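# Seat the blue-taped flask in a free shaker clamp

## Task

Put the glass flask with the blue tape into an empty clamp on the shaker so that its base sits fully down in the clamp and the clamp's spring ring encircles its conical body. Do not grip it hard, push hard on its rim, or rip the foil covering its opening. At the end, every other flask must still be seated in its clamp. Do not bend any clamp leg or pry a spring ring off, do not strike any flask hard, and do not let any flask drop more than a few centimetres. Breaking any of these rules means failure.

## Robot and tools

ROBOT. Two arms, left_arm and right_arm, each ending in a two-finger gripper whose fingers can fold. A part held in the outer quarter of the pads, near the tips, is squeezed as commanded. Held deeper toward the palm, the fingers may wrap it: narrow parts slip, wide ones get squeezed harder than asked. A fingertip pushed straight into a surface folds easily, so a move may pass the surface with little sign and spoil the next grip. Calibrated bases: left_arm at (+0.063, +0.429, +0.031) m, right_arm at (-0.011, -0.487, +0.031) m.

FRAME. All positions, quaternions (wxyz), velocities and targets use the scene frame: origin at table-top height midway between the arms' nominal bases, +x out over the table, +z up, left_arm on the +y side. Gripper axes: fingers point along its +z, open and close along its y. end_effector_position is the point between the pads when shut; fingertips stick out about 33 mm past it (only 9 mm when wide open). Reported poses may be off by a few centimetres.

THE 18-NUMBER ROW. Used by execute_actions and move. One row covers both arms: left_arm dx, dy, dz, rx, ry, rz, gripper position, force_limit, speed, then the same nine for right_arm. All values lie in [-1, 1]. dx..rz are offsets, not poses: they count from that arm's Hand target at the start of the call, along scene axes; 1.0 equals 0.6 m or 180 degrees, and rx, ry, rz form one rotation vector turning about the hand's position. Repeating an offset in a new call moves further. To leave an arm where it is, give zeros for its six pose numbers and repeat its last three gripper numbers (0 is itself a command). The controller limits commanded orientation to 32 degrees from the measured one. The gripper may settle short of Hand target; resend the missing distance as an offset.

GRIPPER NUMBERS. position: +1 fully open (140 mm), pads touch near -0.8, -1 closes until blocked. force_limit (-1..+1): roughly 14 N at -1, 40 N at 0, 58 N at +1 for slow closes; faster closes grip much harder. speed (-1..+1): about 30, 140, 250 mm/s. Both start at +1. For the glass flask use low force_limit and slow speed. object_status: 0 moving, 1 blocked while opening, 2 blocked while closing (a grip), 3 reached target or pads met. position_measured is in counts: 3 open, 75 about 100 mm, 139 about 60 mm, 200 about 20 mm, 230 pads together.

TOOLS.
execute_actions(actions, cameras): actions is a list of actions; each action is a table of up to 15 rows, one per 1/30 s step, and a short table repeats its final row. Every row counts from the pose at the action's start. An empty list returns state plus all camera images.
move(target, speed, blend, stop_force, zero, blocking, cameras): straight-line paths toward target, one row or a list of up to 15 rows, all offsets from the same starting Hand targets. speed in m/s, 0.002 to 3.6, default 0.25 (turn rate twice that in rad/s); one value or one per target. blend in metres rounds corners; 0 stops at each. stop_force in N, 3 to 120, ends an arm's path when its wrist senses that much push against its motion; light tipping may go unfelt, and the arm keeps some pressure after stopping. zero (default true) rezeroes the force reference first. blocking=false returns early and cannot be combined with stop_force. Paths last 0.5 to 10 s and do not avoid obstacles. The result adds a move: line such as done, off_target, moving, held or fault.
wait(seconds 0 to 10), stop() to brake a running move, zoom_image(camera, region [x0, y0, x1, y1] pixels, at most 504 by 504) on the newest image of cam_head_left, cam_head_right, cam_high, cam_low, cam_left_wrist or cam_right_wrist, zero_wrist_force(arm), and finished_scene(scene) with the current scene's number, which cannot be undone.

RESULTS. Each call reports per arm: end_effector_position, quaternion, velocities, Hand target, joint positions and torques, Wrist force and torque in the hand's own axes (plus the peak since last shown), Wrist depth as a 7x7 grid of distances in mm, motor temperatures, and Tool commands. Images come only when requested or with an empty action list.

FAULTS AND CAUTIONS. An arm stops for 10 s if a joint's contact torque hits its limit (136 N m for the big joints, 25.4 N m for wrists) or outside force reaches about 150 N. Arms are stiff: aiming even slightly beyond a firm contact can fault, so approach slowly with stop_force. A clearance check blocks arm-to-arm approaches, but a press between the arms can still fail the task. Motors warn at 70 °C and lock at 85 °C for 30 to 60 s. Avoid paths near an arm's own base. Never drop flasks, hit them, bend clamps, or leave anything off the table.

Each tool is called after ">>>" by a JSON object that holds its "name" and its "arguments".

## Session

>>> {"name": "execute_actions", "arguments": {"actions": []}}

Scene clock: 0.00 s.
left_arm: end_effector_position=(+0.2862, +0.0640, +0.2464) position_measured=3 object_status=3 end_effector_quat_wxyz=(-0.420, +0.711, -0.069, +0.560) | right_arm: end_effector_position=(+0.5240, -0.2902, +0.3166) position_measured=3 object_status=3 end_effector_quat_wxyz=(-0.108, -0.300, +0.898, -0.302)
Joint positions: left_arm=[-1.883 -1.119 1.724 -0.632 -0.883 0.758] | right_arm=[0.423 -1.178 1.156 -1.234 -2.152 -0.131]
Joint velocities: within noise
Joint torques (N m): no reading
Motor temperatures (°C): left_arm=[35 29 31 38 40 38] | right_arm=[32 28 35 40 40 37]
Wrist force (N): no reading
Wrist torque (N m): no reading
Wrist force, peak (N): no reading
Wrist depth (mm): cam_left_wrist=[2992 4142 3264 2727 2659 2198 263 / - - 254 2992 2762 289 222 / 2834 - 4224 3077 334 247 183 / - 127 3590 2872 241 190 124 / - 119 3419 769 263 226 107 / - 335 2911 581 282 234 208 / - 287 610 436 358 284 -] | cam_right_wrist=[1717 1911 1755 527 - 420 235 / - 1991 1669 527 457 409 354 / - 1991 577 512 451 416 373 / - 132 572 521 448 412 122 / 110 1823 556 480 464 409 111 / 2008 1755 1959 457 438 395 322 / 2025 1539 1623 - 425 399 233]
Hand target: left_arm +0.2862, +0.0640, +0.2464; -0.420, +0.711, -0.069, +0.560 | right_arm +0.5240, -0.2902, +0.3166; -0.108, -0.300, +0.898, -0.302
Tool commands: left_gripper/position=+1.0 left_gripper/force_limit=+1.0 left_gripper/speed=+1.0 right_gripper/position=+1.0 right_gripper/force_limit=+1.0 right_gripper/speed=+1.0

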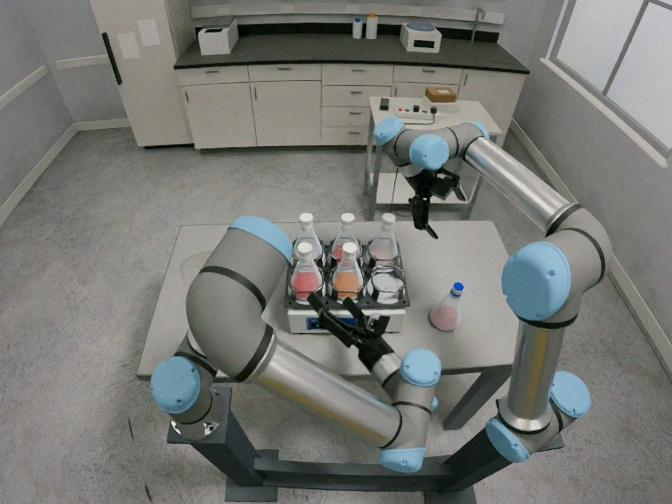

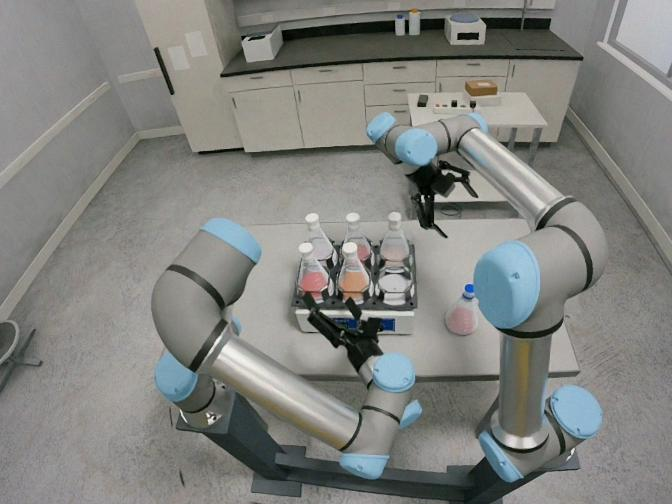

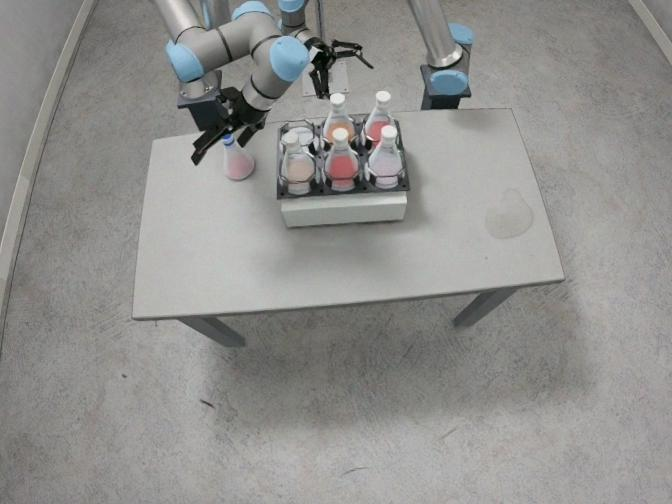

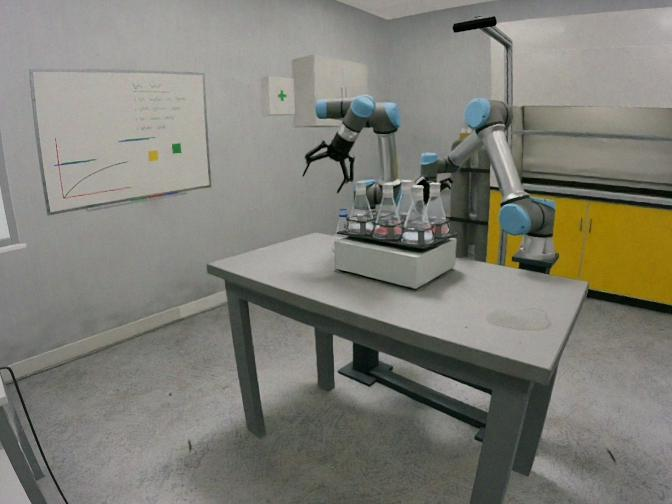

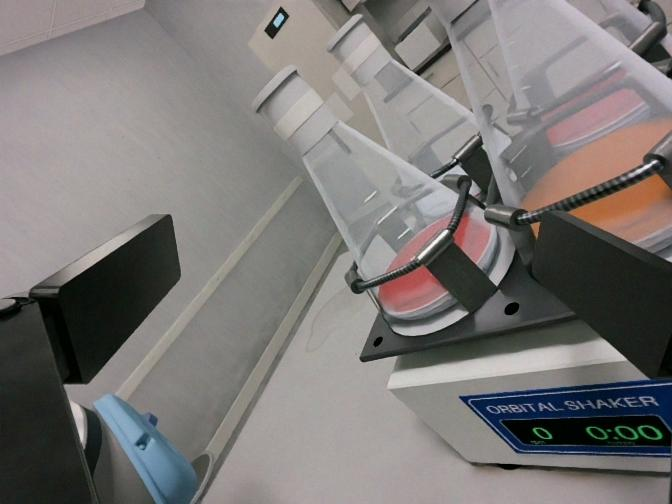

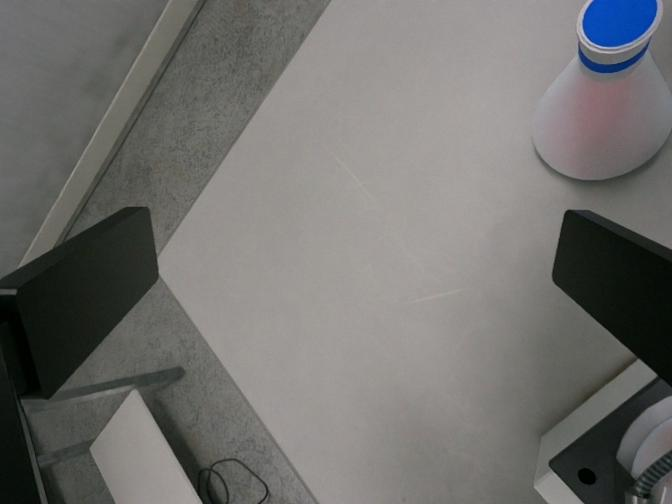

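>>> {"name": "zoom_image", "arguments": {"camera": "cam_head_left", "region": [270, 200, 480, 350]}}

>>> {"name": "zoom_image", "arguments": {"camera": "cam_head_right", "region": [280, 200, 490, 350]}}

>>> {"name": "zoom_image", "arguments": {"camera": "cam_high", "region": [190, 80, 430, 240]}}

>>> {"name": "zoom_image", "arguments": {"camera": "cam_low", "region": [320, 160, 480, 290]}}

>>> {"name": "zoom_image", "arguments": {"camera": "cam_right_wrist", "region": [450, 0, 672, 200]}}

Scaled by 2.400 from the camera's 672x504 image, which has a finer 960x720 frame.

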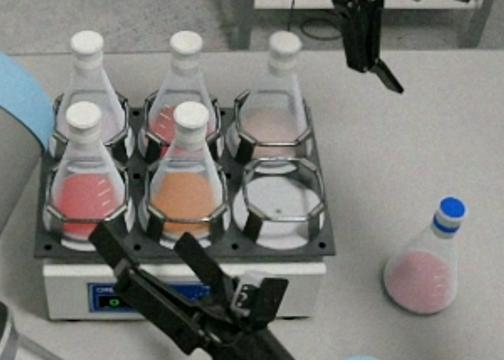

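Scaled by 2.400 from the camera's 672x504 image, which has a finer 960x720 frame.

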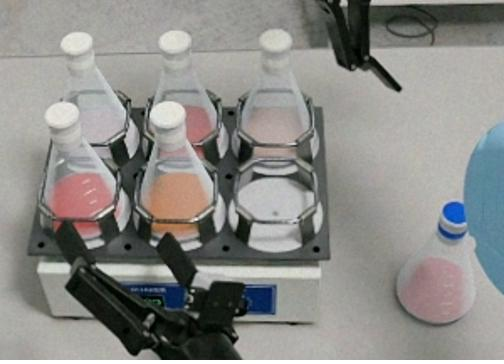

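Scaled by 2.100 from the camera's 672x504 image, which has a finer 960x720 frame.

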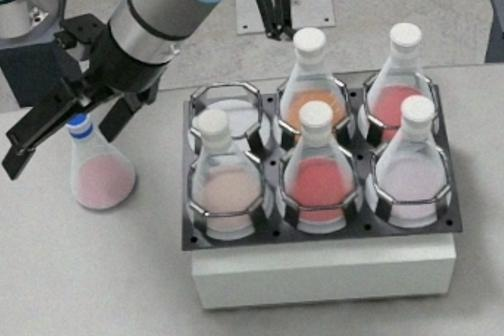

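Scaled by 3.150 from the camera's 672x504 image, which has a finer 960x720 frame.

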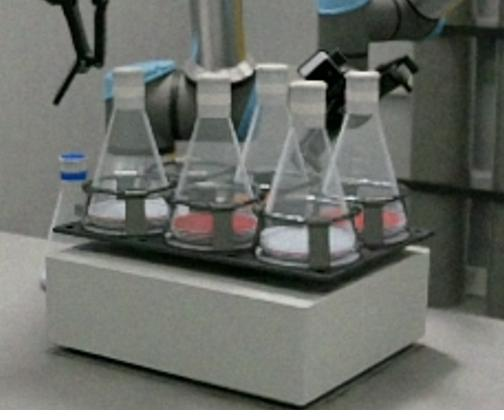

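Scaled by 2.270 from the camera's 672x504 image, which has a finer 960x720 frame.

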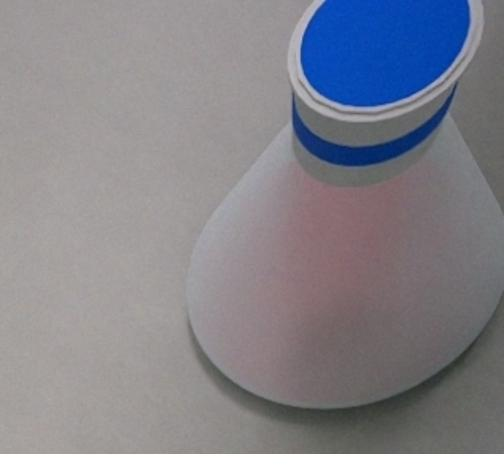

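>>> {"name": "move", "arguments": {"target": [0,0,0,0,0,0,1,1,1,-0.2067,-0.033,0,0.208,-0.0044,0,1,1,1], "cameras": ["cam_right_wrist","cam_head_left","cam_head_right"]}}

Scene clock: 21.00 s.
left_arm: end_effector_position=(+0.2862, +0.0640, +0.2464) position_measured=3 object_status=3 end_effector_quat_wxyz=(-0.420, +0.711, -0.069, +0.560) | right_arm: end_effector_position=(+0.4001, -0.3101, +0.3166) position_measured=3 object_status=3 end_effector_quat_wxyz=(+0.000, -0.317, +0.948, +0.000)
Joint positions: left_arm=[-1.883 -1.119 1.724 -0.632 -0.883 0.758] | right_arm=[0.108 -1.723 1.686 -1.535 -1.57 -0.541]
Joint torques (N m): left_arm=[0.13 -37.36 -18 1.62 -0.19 0.05] | right_arm=[5.49 -19.4 -29.84 -1.27 0.96 0.8]
Wrist force (N): left_arm=[0.4 -0.1 0.1] | right_arm=[1.0 -0.1 1.7]
Wrist torque (N m): left_arm=[-0.02 -0.08 0.00] | right_arm=[0.02 -0.14 0.06]
Wrist force, peak (N): left_arm=[0.4 -0.2 -0.1] | right_arm=[2.8 -0.2 1.7]
Wrist depth (mm): cam_left_wrist=[3779 - 2534 2798 2505 2221 263 / - 3651 3419 3077 2627 287 222 / - - 3714 3314 334 247 183 / - 127 3714 4224 241 191 124 / - 118 5523 728 263 225 107 / - 322 693 528 283 234 208 / - 288 581 470 358 283 -] | cam_right_wrist=[395 402 400 - 399 403 1179 / 421 422 417 260 416 426 432 / 447 455 - 455 - 440 445 / 110 141 496 478 435 345 116 / 110 494 517 502 409 - 111 / 1623 544 541 539 363 358 351 / 1428 1730 582 590 372 386 375]
Hand target: left_arm +0.2862, +0.0640, +0.2464; -0.420, +0.711, -0.069, +0.560 | right_arm +0.4000, -0.3100, +0.3166; +0.000, -0.317, +0.948, +0.001
Off the commanded pose: left_arm 0.000 m, 0 deg | right_arm 0.000 m, 0 deg.
move: done
camera_calibration:
cam_right_wrist: T_world_to_cam=[[-0.613654, 0.78956, 0.00485735, 0.497921], [0.736443, 0.57013, 0.364147, -0.233331], [0.284747, 0.227037, -0.931329, 0.395026], [0, 0, 0, 1]] pos_world=[0.364904, -0.349795, 0.450448]
Images, in order (width x height): cam_head_left 672x504, cam_head_right 672x504, cam_right_wrist 672x504.

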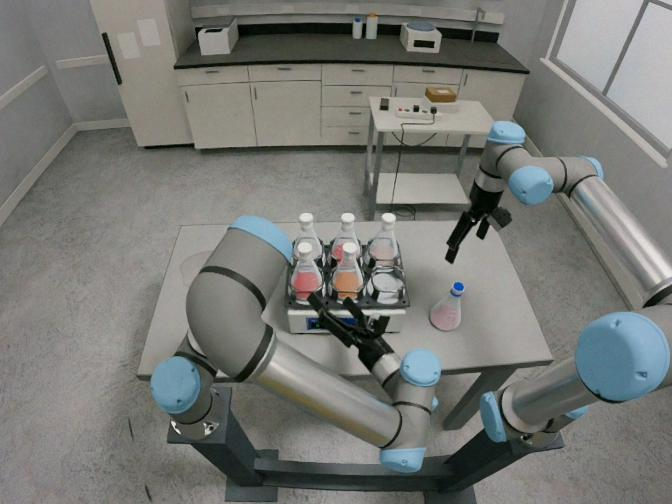

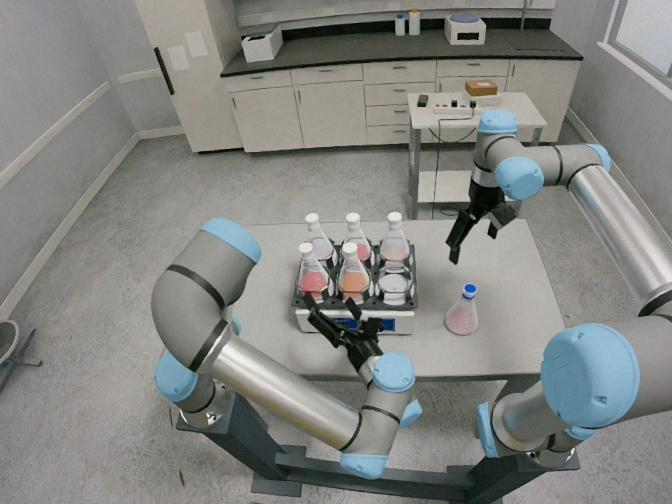

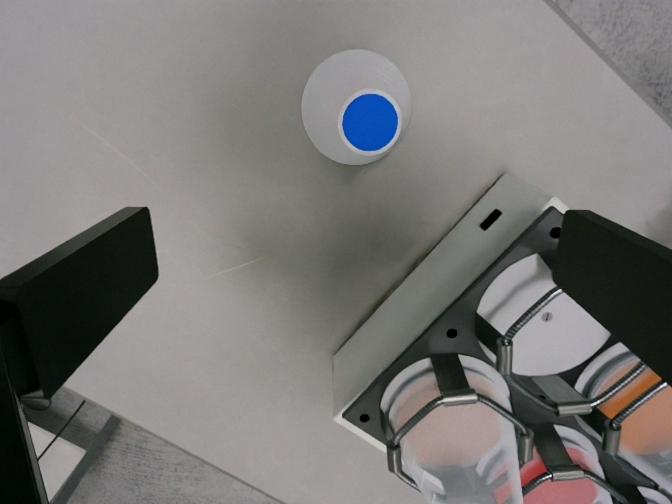

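>>> {"name": "move", "arguments": {"target": [0,0,0,0,0,0,1,1,1,-0.055,-0.015,-0.078,0,0,0,0.2,-1,0], "cameras": ["cam_right_wrist"]}}

Scene clock: 37.00 s.
left_arm: end_effector_position=(+0.2862, +0.0640, +0.2464) position_measured=3 object_status=3 end_effector_quat_wxyz=(-0.420, +0.711, -0.069, +0.560) | right_arm: end_effector_position=(+0.3671, -0.3190, +0.2699) position_measured=104 object_status=3 end_effector_quat_wxyz=(+0.000, -0.317, +0.948, +0.001)
Joint positions: left_arm=[-1.883 -1.119 1.724 -0.632 -0.883 0.758] | right_arm=[0.094 -1.807 1.872 -1.637 -1.57 -0.555]
Joint torques (N m): left_arm=[0.51 -36.86 -17.99 1.61 0.05 0.17] | right_arm=[7.8 -5.37 -24.54 -2.11 1.26 1.57]
Wrist force (N): left_arm=[0.0 -0.1 -0.1] | right_arm=[1.3 -0.3 1.8]
Wrist torque (N m): left_arm=[-0.02 -0.01 0.00] | right_arm=[-0.01 -0.18 0.18]
Wrist force, peak (N): left_arm=[0.4 -0.2 -0.1] | right_arm=[2.3 -0.1 3.4]
Wrist depth (mm): cam_left_wrist=[- - 3077 2659 2505 2198 272 / - - - 2951 2659 288 220 / 2071 - - 4896 332 247 182 / - 127 4583 3989 240 191 124 / - 119 3917 - 262 225 107 / - 337 4064 536 282 234 209 / - 288 567 451 356 285 -] | cam_right_wrist=[359 359 362 358 361 365 1134 / 379 379 377 372 382 382 1209 / 398 401 403 228 404 398 404 / 424 109 153 429 422 118 423 / - 75 456 463 413 110 88 / - - 478 468 356 - 62 / - - 519 425 322 - -]
Hand target: left_arm +0.2862, +0.0640, +0.2464; -0.420, +0.711, -0.069, +0.560 | right_arm +0.3670, -0.3190, +0.2698; +0.000, -0.317, +0.948, +0.001
Off the commanded pose: left_arm 0.000 m, 0 deg | right_arm 0.000 m, 0 deg.
move: done
camera_calibration:
cam_right_wrist: T_world_to_cam=[[-0.613691, 0.78953, 0.00502747, 0.484936], [0.736374, 0.570053, 0.364409, -0.187002], [0.284846, 0.227337, -0.931226, 0.363006], [0, 0, 0, 1]] pos_world=[0.331903, -0.358795, 0.403747]
Images, in order (width x height): cam_right_wrist 672x504.

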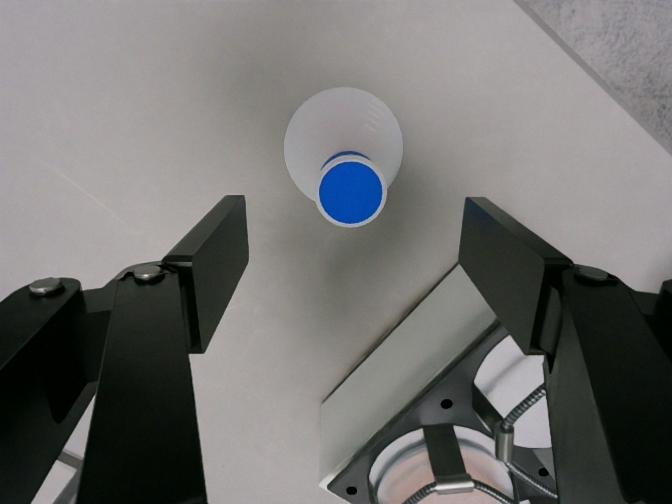

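>>> {"name": "move", "arguments": {"target": [-0.22,0.05,0.3,0,0,0,1,1,1,0.03,0.4,0.2,0,0,0,0.2,-1,0], "cameras": ["cam_right_wrist","cam_head_right"]}}

Scene clock: 44.57 s.
left_arm: end_effector_position=(+0.1542, +0.0940, +0.4263) position_measured=3 object_status=3 end_effector_quat_wxyz=(-0.420, +0.711, -0.069, +0.560) | right_arm: end_effector_position=(+0.3850, -0.0790, +0.3898) position_measured=104 object_status=3 end_effector_quat_wxyz=(+0.000, -0.317, +0.948, +0.001)
Joint positions: left_arm=[-2.142 -1.283 1.459 -0.198 -1.141 0.75] | right_arm=[0.568 -1.403 1.176 -1.344 -1.57 -0.082]
Joint torques (N m): left_arm=[3.81 -25.86 -23.45 2.04 0.36 -1.62] | right_arm=[-4.84 -36.16 -34.32 -3.3 1.03 0.2]
Wrist force (N): left_arm=[0.2 0.0 0.0] | right_arm=[1.4 -0.5 1.6]
Wrist torque (N m): left_arm=[0.00 -0.05 0.04] | right_arm=[-0.07 -0.19 0.16]
Wrist force, peak (N): left_arm=[1.0 -2.1 -1.2] | right_arm=[3.3 -2.2 3.4]
Wrist depth (mm): cam_left_wrist=[2244 3714 - 2951 3215 2341 2112 / - 2627 - 2951 2367 2505 364 / 202 - - 5523 3366 2762 454 / - 127 5009 3779 3122 149 124 / - 222 283 3590 - 440 107 / - 234 272 395 686 552 407 / - 2316 293 326 565 472 -] | cam_right_wrist=[- - 463 445 463 1234 1247 / - 492 - - - 496 1317 / 514 525 355 365 368 - 522 / 560 101 153 396 374 118 552 / - 75 405 414 235 110 88 / - - 639 398 439 - 62 / - - 1823 264 319 - -]
Hand target: left_arm +0.1542, +0.0940, +0.4264; -0.420, +0.711, -0.069, +0.560 | right_arm +0.3850, -0.0790, +0.3898; +0.000, -0.317, +0.948, +0.001
Off the commanded pose: left_arm 0.000 m, 0 deg | right_arm 0.000 m, 0 deg.
move: done
camera_calibration:
cam_right_wrist: T_world_to_cam=[[-0.613819, 0.789431, 0.0050117, 0.305934], [0.736346, 0.570231, 0.364185, -0.380578], [0.284641, 0.227234, -0.931313, 0.414983], [0, 0, 0, 1]] pos_world=[0.349904, -0.118795, 0.523547]
Images, in order (width x height): cam_head_right 672x504, cam_right_wrist 672x504.

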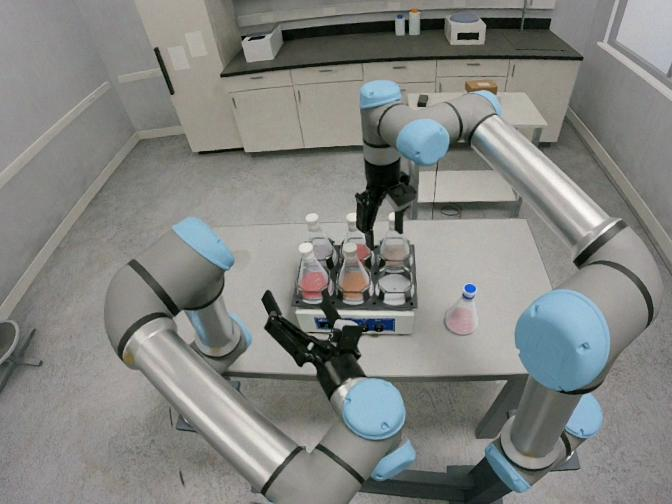

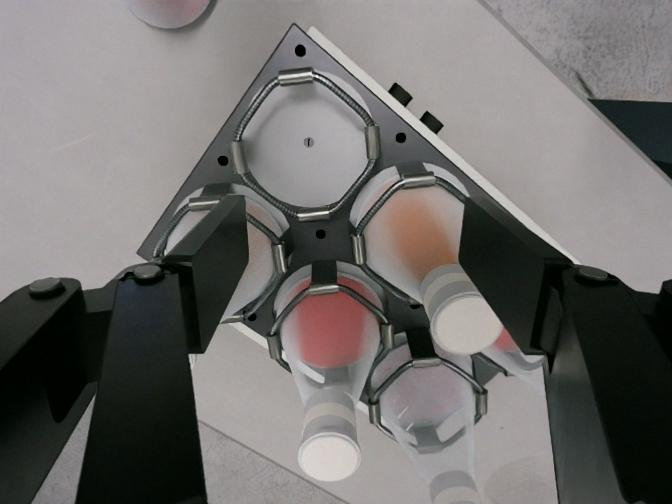

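>>> {"name": "move", "arguments": {"target": [[0,0,0,0,0,0,1,1,1,-0.03,-0.4,-0.15,0,0,0,0.2,-1,0],[0,0,0,0,0,0,1,1,1,-0.03,-0.4,-0.3613,0,0,0,0.2,-1,0]], "speed": [0.3,0.15], "cameras": ["cam_right_wrist"]}}

>>> {"name": "move", "arguments": {"target": [0,0,0,0,0,0,1,1,1,0,0,0,0,0,0,-1,-0.05,-1], "cameras": ["cam_right_wrist"]}}

>>> {"name": "wait", "arguments": {"seconds": 0.3, "cameras": ["cam_head_right"]}}

Scene clock: 57.10 s.
left_arm: end_effector_position=(+0.1542, +0.0940, +0.4264) position_measured=3 object_status=3 end_effector_quat_wxyz=(-0.420, +0.711, -0.069, +0.560) | right_arm: end_effector_position=(+0.3670, -0.3190, +0.1730) position_measured=104 object_status=3 end_effector_quat_wxyz=(+0.000, -0.317, +0.948, +0.001)
Joint positions: left_arm=[-2.142 -1.283 1.459 -0.198 -1.142 0.751] | right_arm=[0.094 -1.758 2.087 -1.9 -1.57 -0.555]
Joint torques (N m): left_arm=[-2.07 -26.33 -27.8 4.29 -1.56 2.39] | right_arm=[5.14 -28.69 -25.53 -3.69 1.32 1.52]
Wrist force (N): left_arm=[0.0 0.0 0.2] | right_arm=[1.3 -0.5 1.8]
Wrist torque (N m): left_arm=[0.00 0.01 0.04] | right_arm=[-0.04 -0.20 0.08]
Wrist force, peak (N): left_arm=[-0.2 -0.2 0.4] | right_arm=[3.5 -2.7 3.1]
Wrist depth (mm): cam_left_wrist=[2992 3714 - 2798 3215 2292 2013 / - - - 4308 2834 2534 366 / 201 - - - 3779 2448 454 / - 127 - 5129 3122 149 124 / - 224 295 3419 819 647 107 / - 233 271 395 671 554 410 / - 2032 289 324 548 483 -] | cam_right_wrist=[272 272 274 274 274 273 277 / 281 287 288 281 285 289 289 / 304 303 301 286 298 304 307 / 322 316 153 134 152 128 324 / - 75 346 346 346 109 88 / - - 371 369 335 - 62 / - - 400 363 287 - -]
Hand target: left_arm +0.1542, +0.0940, +0.4264; -0.420, +0.711, -0.069, +0.560 | right_arm +0.3670, -0.3190, +0.1731; +0.000, -0.317, +0.948, +0.001
Off the commanded pose: left_arm 0.000 m, 0 deg | right_arm 0.000 m, 0 deg.
move: done
camera_calibration:
cam_right_wrist: T_world_to_cam=[[-0.613749, 0.789484, 0.00517684, 0.48538], [0.736475, 0.570153, 0.364047, -0.151578], [0.284458, 0.227246, -0.931366, 0.272909], [0, 0, 0, 1]] pos_world=[0.331904, -0.358795, 0.306847]
Images, in order (width x height): cam_right_wrist 672x504.

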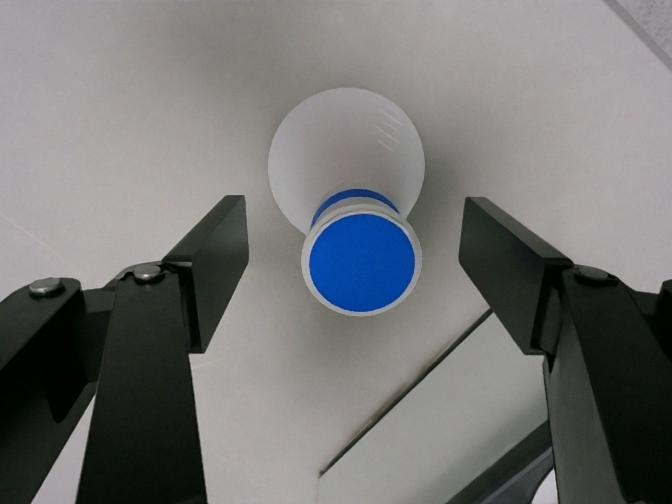

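Scene clock: 58.93 s.
left_arm: end_effector_position=(+0.1542, +0.0940, +0.4264) position_measured=3 object_status=3 end_effector_quat_wxyz=(-0.420, +0.711, -0.069, +0.560) | right_arm: end_effector_position=(+0.3670, -0.3190, +0.1731) position_measured=177 object_status=2 end_effector_quat_wxyz=(+0.000, -0.317, +0.948, +0.001)
Joint positions: left_arm=[-2.142 -1.283 1.459 -0.198 -1.142 0.751] | right_arm=[0.094 -1.758 2.087 -1.9 -1.57 -0.555]
Joint torques (N m): left_arm=[-4.11 -26.72 -27.17 4.21 -1.58 2.19] | right_arm=[8.73 -28.19 -19.61 -3.87 0.53 1.61]
Wrist force (N): left_arm=[-0.1 0.1 0.2] | right_arm=[1.1 -0.6 4.5]
Wrist torque (N m): left_arm=[0.01 0.02 0.04] | right_arm=[-0.05 -0.17 0.07]
Wrist force, peak (N): left_arm=[0.3 -0.1 0.3] | right_arm=[1.1 -0.5 4.6]
Wrist depth (mm): cam_left_wrist=[- - - 2992 3077 2367 2091 / - - - 3531 2911 2367 366 / 202 - - - 3474 2505 454 / - 127 - 4224 3590 149 124 / - 223 3531 3714 862 667 107 / - 235 273 403 690 514 412 / - 273 288 324 545 481 -] | cam_right_wrist=[271 271 273 272 273 275 277 / 278 285 278 284 289 288 286 / 308 303 309 159 302 306 311 / 319 319 106 133 127 319 326 / - 81 76 141 123 81 78 / - 73 - 371 - - 69 / - - - 377 - - -]
Hand target: left_arm +0.1542, +0.0940, +0.4264; -0.420, +0.711, -0.069, +0.560 | right_arm +0.3670, -0.3190, +0.1731; +0.000, -0.317, +0.948, +0.001
Off the commanded pose: left_arm 0.000 m, 0 deg | right_arm 0.000 m, 0 deg.
move: done
camera_calibration:
cam_right_wrist: T_world_to_cam=[[-0.613783, 0.789458, 0.00511402, 0.485323], [0.736368, 0.570147, 0.364272, -0.15167], [0.284662, 0.22735, -0.931279, 0.272829], [0, 0, 0, 1]] pos_world=[0.331904, -0.358695, 0.306847]
Images, in order (width x height): cam_right_wrist 672x504.

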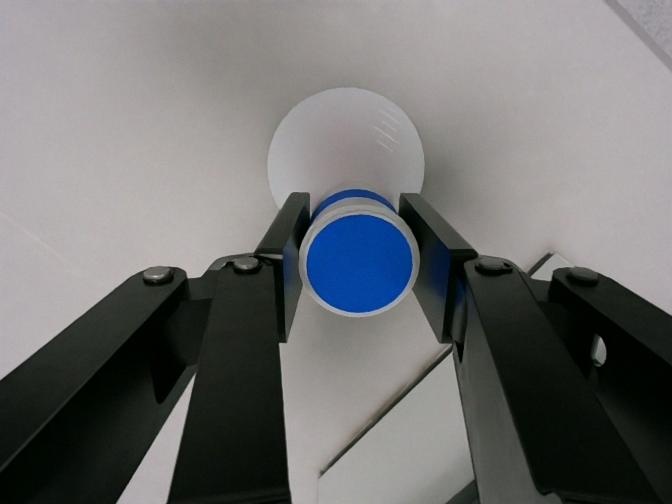

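Scene clock: 59.23 s.
left_arm: end_effector_position=(+0.1542, +0.0940, +0.4264) position_measured=3 object_status=3 end_effector_quat_wxyz=(-0.420, +0.711, -0.069, +0.560) | right_arm: end_effector_position=(+0.3670, -0.3190, +0.1731) position_measured=177 object_status=2 end_effector_quat_wxyz=(+0.000, -0.317, +0.948, +0.001)
Joint positions: left_arm=[-2.142 -1.283 1.459 -0.198 -1.142 0.751] | right_arm=[0.094 -1.758 2.087 -1.9 -1.57 -0.555]
Joint torques (N m): left_arm=[-4.52 -26.84 -27.42 4.04 -1.56 2.26] | right_arm=[9.63 -27.35 -20.96 -3.53 0.15 1.5]
Wrist force (N): left_arm=[-0.2 0.0 0.1] | right_arm=[1.2 -0.2 4.5]
Wrist torque (N m): left_arm=[0.00 0.05 0.04] | right_arm=[0.02 -0.17 0.08]
Wrist force, peak (N): left_arm=[0.2 0.0 0.3] | right_arm=[1.2 -0.4 4.6]
Wrist depth (mm): cam_left_wrist=[- - - 2992 2911 2341 2091 / 3264 - - 3215 2992 2534 368 / 210 3531 3917 3989 3531 2659 453 / - 127 3917 4308 3531 149 124 / - 223 3314 3531 695 649 107 / - 234 273 379 659 548 414 / - 273 291 325 554 482 -] | cam_right_wrist=[271 274 273 273 272 273 280 / 287 288 290 281 290 289 289 / 304 303 300 284 302 306 307 / 324 319 106 133 128 319 322 / - 81 76 354 - 81 78 / - 73 - 372 - - 69 / - - - 377 - - -]
Hand target: left_arm +0.1542, +0.0940, +0.4264; -0.420, +0.711, -0.069, +0.560 | right_arm +0.3670, -0.3190, +0.1731; +0.000, -0.317, +0.948, +0.001
Tool commands: left_gripper/position=+1.0 left_gripper/force_limit=+1.0 left_gripper/speed=+1.0 right_gripper/position=-1.0 right_gripper/force_limit=-0.05 right_gripper/speed=-1.0
Off the commanded pose: left_arm 0.000 m, 0 deg | right_arm 0.000 m, 0 deg.
wait: 0.30 s; at rest by 0.17 s
Images, in order (width x height): cam_head_right 672x504.

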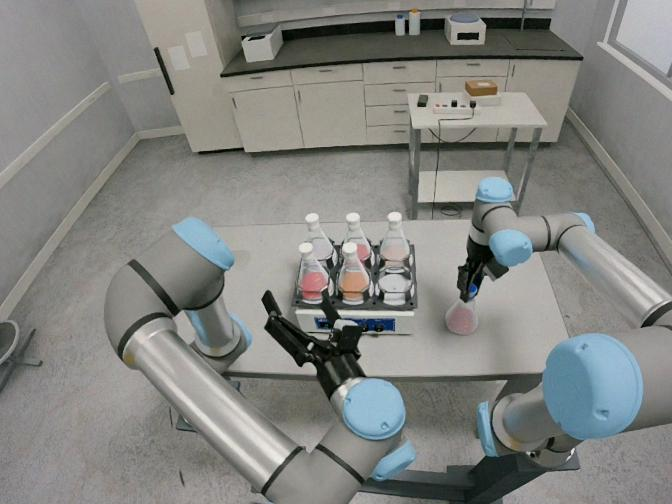

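>>> {"name": "move", "arguments": {"target": [[0,0,0,0,0,0,1,1,1,0,0,0.03,0,0,0,-1,-0.05,-1],[0,0,0,0,0,0,1,1,1,0,0,0.4,0,0,0,-1,-0.05,-1],[0,0,0,0,0,0,1,1,1,0.0517,0.3533,0.4,0,0,0,-1,-0.05,-1]], "speed": [0.05,0.2,0.2], "cameras": ["cam_right_wrist","cam_head_right","cam_low"]}}

Scene clock: 65.93 s.
left_arm: end_effector_position=(+0.1542, +0.0940, +0.4264) position_measured=3 object_status=3 end_effector_quat_wxyz=(-0.420, +0.711, -0.069, +0.560) | right_arm: end_effector_position=(+0.3980, -0.1071, +0.4130) position_measured=177 object_status=2 end_effector_quat_wxyz=(+0.000, -0.317, +0.948, +0.001)
Joint positions: left_arm=[-2.142 -1.283 1.459 -0.198 -1.142 0.751] | right_arm=[0.511 -1.414 1.127 -1.285 -1.57 -0.138]
Joint torques (N m): left_arm=[-3.61 -26.76 -27.79 3.99 -1.61 2.12] | right_arm=[-5.11 -36.83 -28.37 -4.44 0.79 0.3]
Wrist force (N): left_arm=[0.0 0.0 0.2] | right_arm=[1.5 -0.6 4.1]
Wrist torque (N m): left_arm=[0.00 0.01 0.04] | right_arm=[-0.07 -0.23 0.17]
Wrist force, peak (N): left_arm=[0.0 -0.1 0.4] | right_arm=[0.7 -0.4 7.8]
Wrist depth (mm): cam_left_wrist=[2834 2659 - 2911 3168 2341 2032 / 3264 - - 3215 3034 2534 366 / 211 - - 5523 3474 2659 451 / - 127 - - 3989 149 124 / - 223 3034 3590 813 659 106 / - 234 272 401 740 550 411 / - 2292 287 326 536 485 -] | cam_right_wrist=[483 483 483 483 521 500 1317 / 503 507 541 396 501 521 1302 / 555 544 551 154 388 455 577 / - 564 106 133 128 383 572 / - 81 76 440 - 81 78 / - 73 - 658 - - 69 / - - - 1881 - - -]
Hand target: left_arm +0.1542, +0.0940, +0.4264; -0.420, +0.711, -0.069, +0.560 | right_arm +0.3980, -0.1070, +0.4131; +0.000, -0.317, +0.948, +0.001
Off the commanded pose: left_arm 0.000 m, 0 deg | right_arm 0.000 m, 0 deg.
move: done
camera_calibration:
cam_right_wrist: T_world_to_cam=[[-0.613819, 0.789431, 0.0050117, 0.335901], [0.736346, 0.570231, 0.364185, -0.38267], [0.284641, 0.227234, -0.931313, 0.439345], [0, 0, 0, 1]] pos_world=[0.362904, -0.146795, 0.546847]
Images, in order (width x height): cam_head_right 672x504, cam_low 672x504, cam_right_wrist 672x504.

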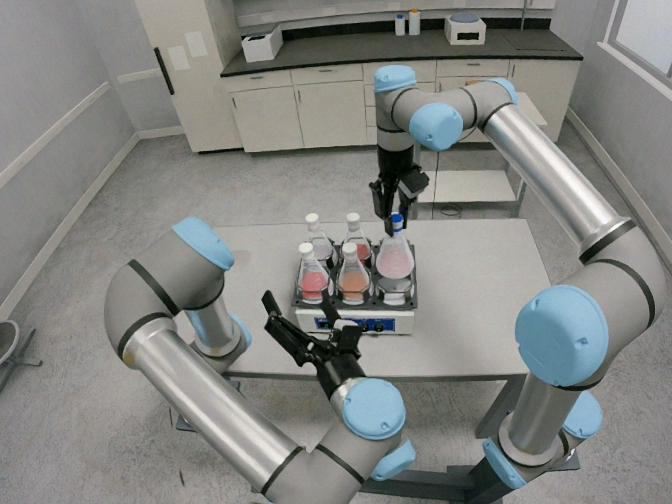

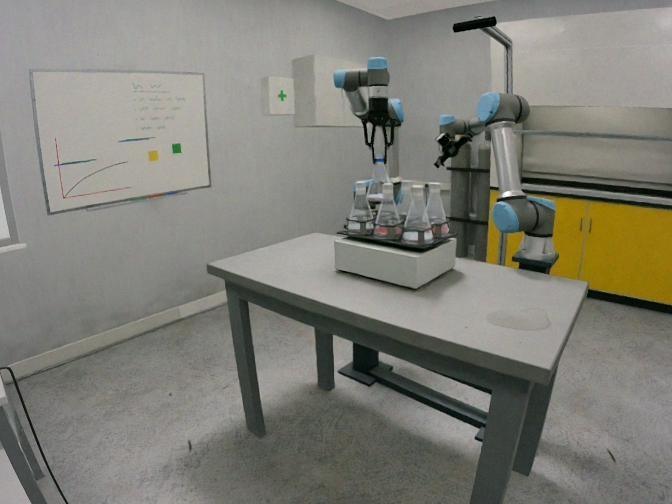

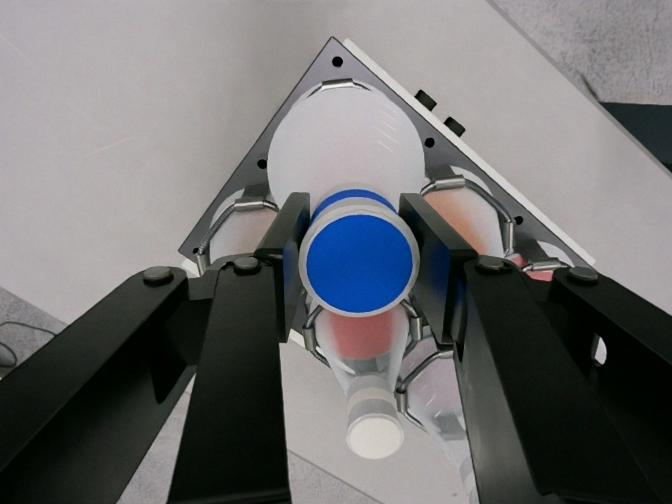

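>>> {"name": "move", "arguments": {"target": [[0,0,0,0,0,0,1,1,1,0,0,-0.07,0,0,0,-1,-0.05,-1],[0,0,0,0,0,0,1,1,1,0,0,-0.16,0,0,0,-1,-0.05,-1]], "speed": [0.08,0.025], "stop_force": 15, "cameras": ["cam_right_wrist","cam_head_right","cam_high"]}}

>>> {"name": "zoom_image", "arguments": {"camera": "cam_head_right", "region": [340, 200, 450, 340]}}

Scene clock: 70.33 s.
left_arm: end_effector_position=(+0.1542, +0.0940, +0.4264) position_measured=3 object_status=3 end_effector_quat_wxyz=(-0.420, +0.711, -0.069, +0.560) | right_arm: end_effector_position=(+0.3980, -0.1070, +0.3580) position_measured=177 object_status=2 end_effector_quat_wxyz=(+0.000, -0.317, +0.948, +0.001)
Joint positions: left_arm=[-2.142 -1.283 1.459 -0.198 -1.142 0.751] | right_arm=[0.511 -1.443 1.305 -1.434 -1.57 -0.138]
Joint torques (N m): left_arm=[-4.77 -26.61 -27.36 4.13 -1.5 2.34] | right_arm=[-7.34 -21.4 -21.49 -4.5 -1.27 -0.21]
Wrist force (N): left_arm=[-0.1 0.0 0.1] | right_arm=[2.1 0.3 0.9]
Wrist torque (N m): left_arm=[-0.01 0.04 0.03] | right_arm=[-0.14 -0.12 0.15]
Wrist force, peak (N): left_arm=[0.0 -0.4 0.2] | right_arm=[4.3 1.5 -12.6]
Wrist depth (mm): cam_left_wrist=[2244 - - 3034 3122 2367 2091 / - - - 3215 2992 2564 290 / 203 - 3264 6336 3474 2534 453 / - 128 - 3474 4064 149 125 / - 223 3314 3474 - 639 106 / - 234 273 386 665 545 413 / - 2420 287 325 550 481 -] | cam_right_wrist=[440 439 442 428 441 442 1215 / 462 451 460 276 357 455 476 / - 492 303 147 308 484 493 / 519 513 106 132 130 327 - / - 81 76 377 123 81 78 / - 73 - 395 - - 69 / - - - 249 - - -]
Hand target: left_arm +0.1542, +0.0940, +0.4264; -0.420, +0.711, -0.069, +0.560 | right_arm +0.3980, -0.1070, +0.3579; +0.000, -0.317, +0.948, +0.001 (not the last commanded pose)
Off the commanded pose: left_arm 0.000 m, 0 deg | right_arm 0.041 m, 0 deg.
move: contact (right_arm); path passed 1 of 2 targets
camera_calibration:
cam_right_wrist: T_world_to_cam=[[-0.613713, 0.789512, 0.00510115, 0.336107], [0.736358, 0.57004, 0.364462, -0.362771], [0.284839, 0.227431, -0.931204, 0.387933], [0, 0, 0, 1]] pos_world=[0.362904, -0.146795, 0.491747]
Images, in order (width x height): cam_head_right 672x504, cam_high 672x504, cam_right_wrist 672x504.

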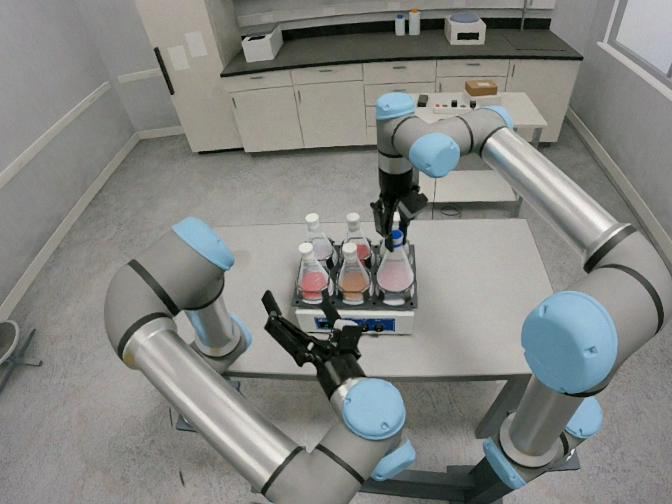

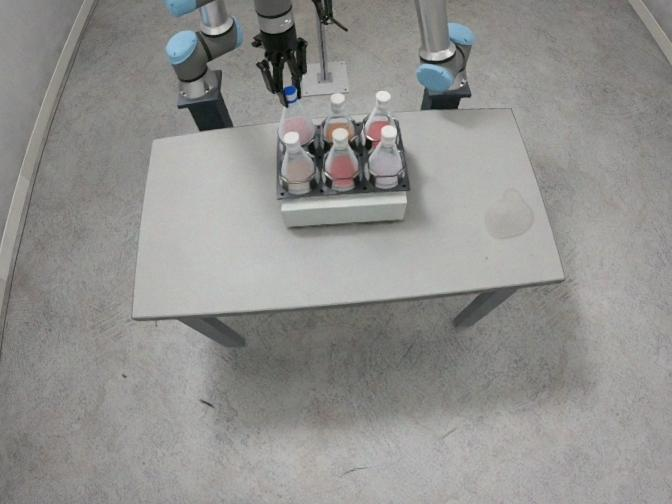

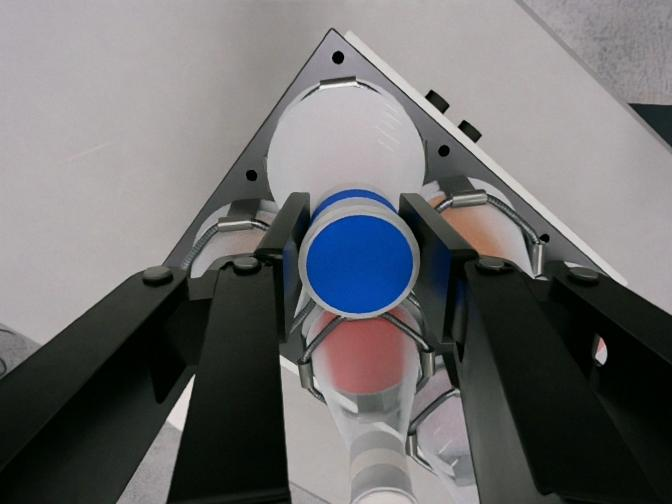

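Scaled by 3.600 from the camera's 672x504 image, which has a finer 960x720 frame.

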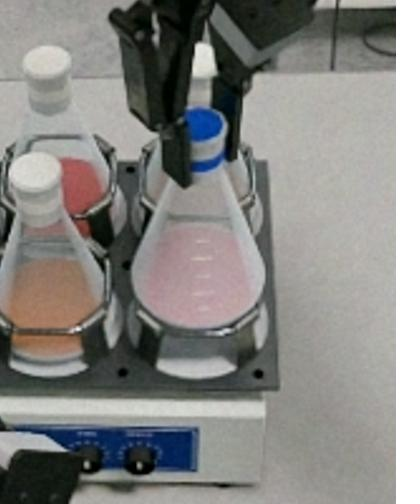

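>>> {"name": "move", "arguments": {"target": [0,0,0,0,0,0,1,1,1,0,0,-0.08,0,0,0,-1,-0.05,-1], "speed": 0.015, "stop_force": 30, "zero": false, "cameras": ["cam_right_wrist","cam_head_right"]}}

>>> {"name": "zoom_image", "arguments": {"camera": "cam_head_right", "region": [340, 200, 450, 340]}}

Scene clock: 75.17 s.
left_arm: end_effector_position=(+0.1542, +0.0940, +0.4264) position_measured=3 object_status=3 end_effector_quat_wxyz=(-0.420, +0.711, -0.069, +0.560) | right_arm: end_effector_position=(+0.3981, -0.1070, +0.3505) position_measured=177 object_status=2 end_effector_quat_wxyz=(+0.001, -0.317, +0.948, +0.001)
Joint positions: left_arm=[-2.142 -1.283 1.459 -0.198 -1.142 0.751] | right_arm=[0.511 -1.446 1.327 -1.453 -1.57 -0.138]
Joint torques (N m): left_arm=[-4.9 -25.55 -28.11 4.13 -1.56 2.16] | right_arm=[-7.41 -13.97 -29.36 -3.75 -1.38 -0.14]
Wrist force (N): left_arm=[0.0 0.0 -0.1] | right_arm=[3.7 2.0 -11.5]
Wrist torque (N m): left_arm=[0.00 0.00 0.04] | right_arm=[-0.40 -0.12 0.15]
Wrist force, peak (N): left_arm=[0.0 -0.2 0.3] | right_arm=[6.3 3.7 -27.7]
Wrist depth (mm): cam_left_wrist=[2627 - - 2992 3215 2316 2032 / - - - 3590 2872 2564 288 / 201 2911 3034 - 3419 2476 457 / - 135 4142 4224 3419 149 124 / - 223 301 3651 748 641 106 / - 234 272 399 632 551 409 / - 2221 291 325 548 485 -] | cam_right_wrist=[432 430 425 426 434 440 1203 / 454 452 451 271 394 457 471 / 480 - 291 159 300 480 - / 511 498 106 127 125 331 - / - 81 76 366 132 81 78 / - 73 - 385 - - 69 / - - - 625 - - -]
Hand target: left_arm +0.1542, +0.0940, +0.4264; -0.420, +0.711, -0.069, +0.560 | right_arm +0.3981, -0.1070, +0.3505; +0.001, -0.317, +0.948, +0.001 (not the last commanded pose)
Off the commanded pose: left_arm 0.000 m, 0 deg | right_arm 0.041 m, 0 deg.
move: contact (right_arm)
camera_calibration:
cam_right_wrist: T_world_to_cam=[[-0.613742, 0.789491, 0.00502216, 0.336191], [0.736288, 0.570063, 0.364564, -0.360058], [0.284957, 0.227446, -0.931165, 0.38089], [0, 0, 0, 1]] pos_world=[0.362903, -0.146795, 0.484247]
Images, in order (width x height): cam_head_right 672x504, cam_right_wrist 672x504.

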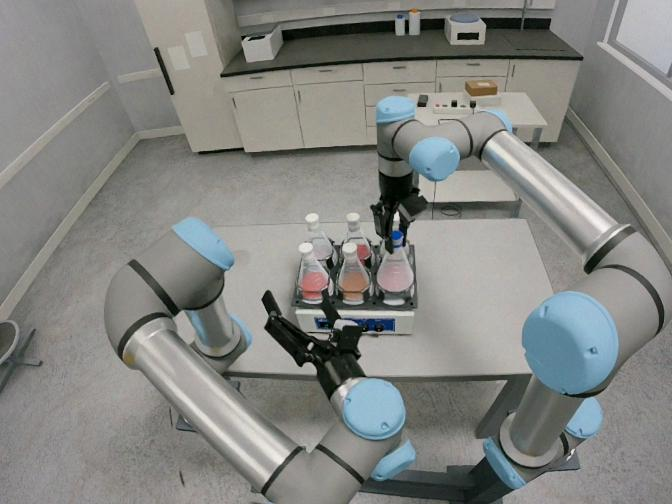

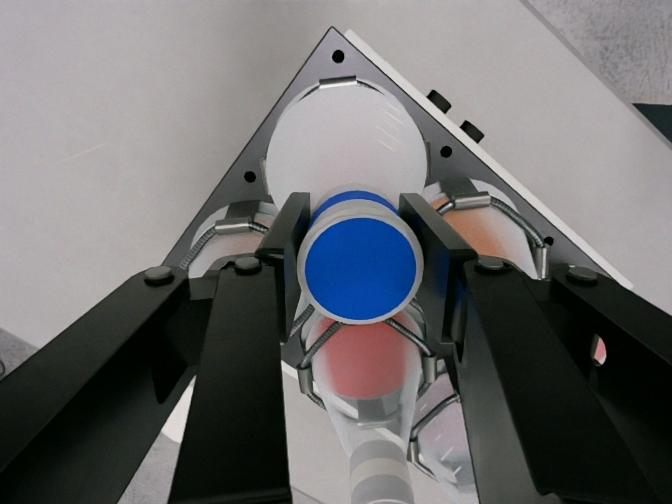

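Scaled by 3.600 from the camera's 672x504 image, which has a finer 960x720 frame.

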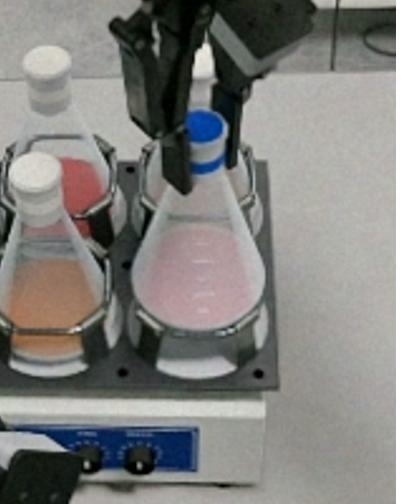

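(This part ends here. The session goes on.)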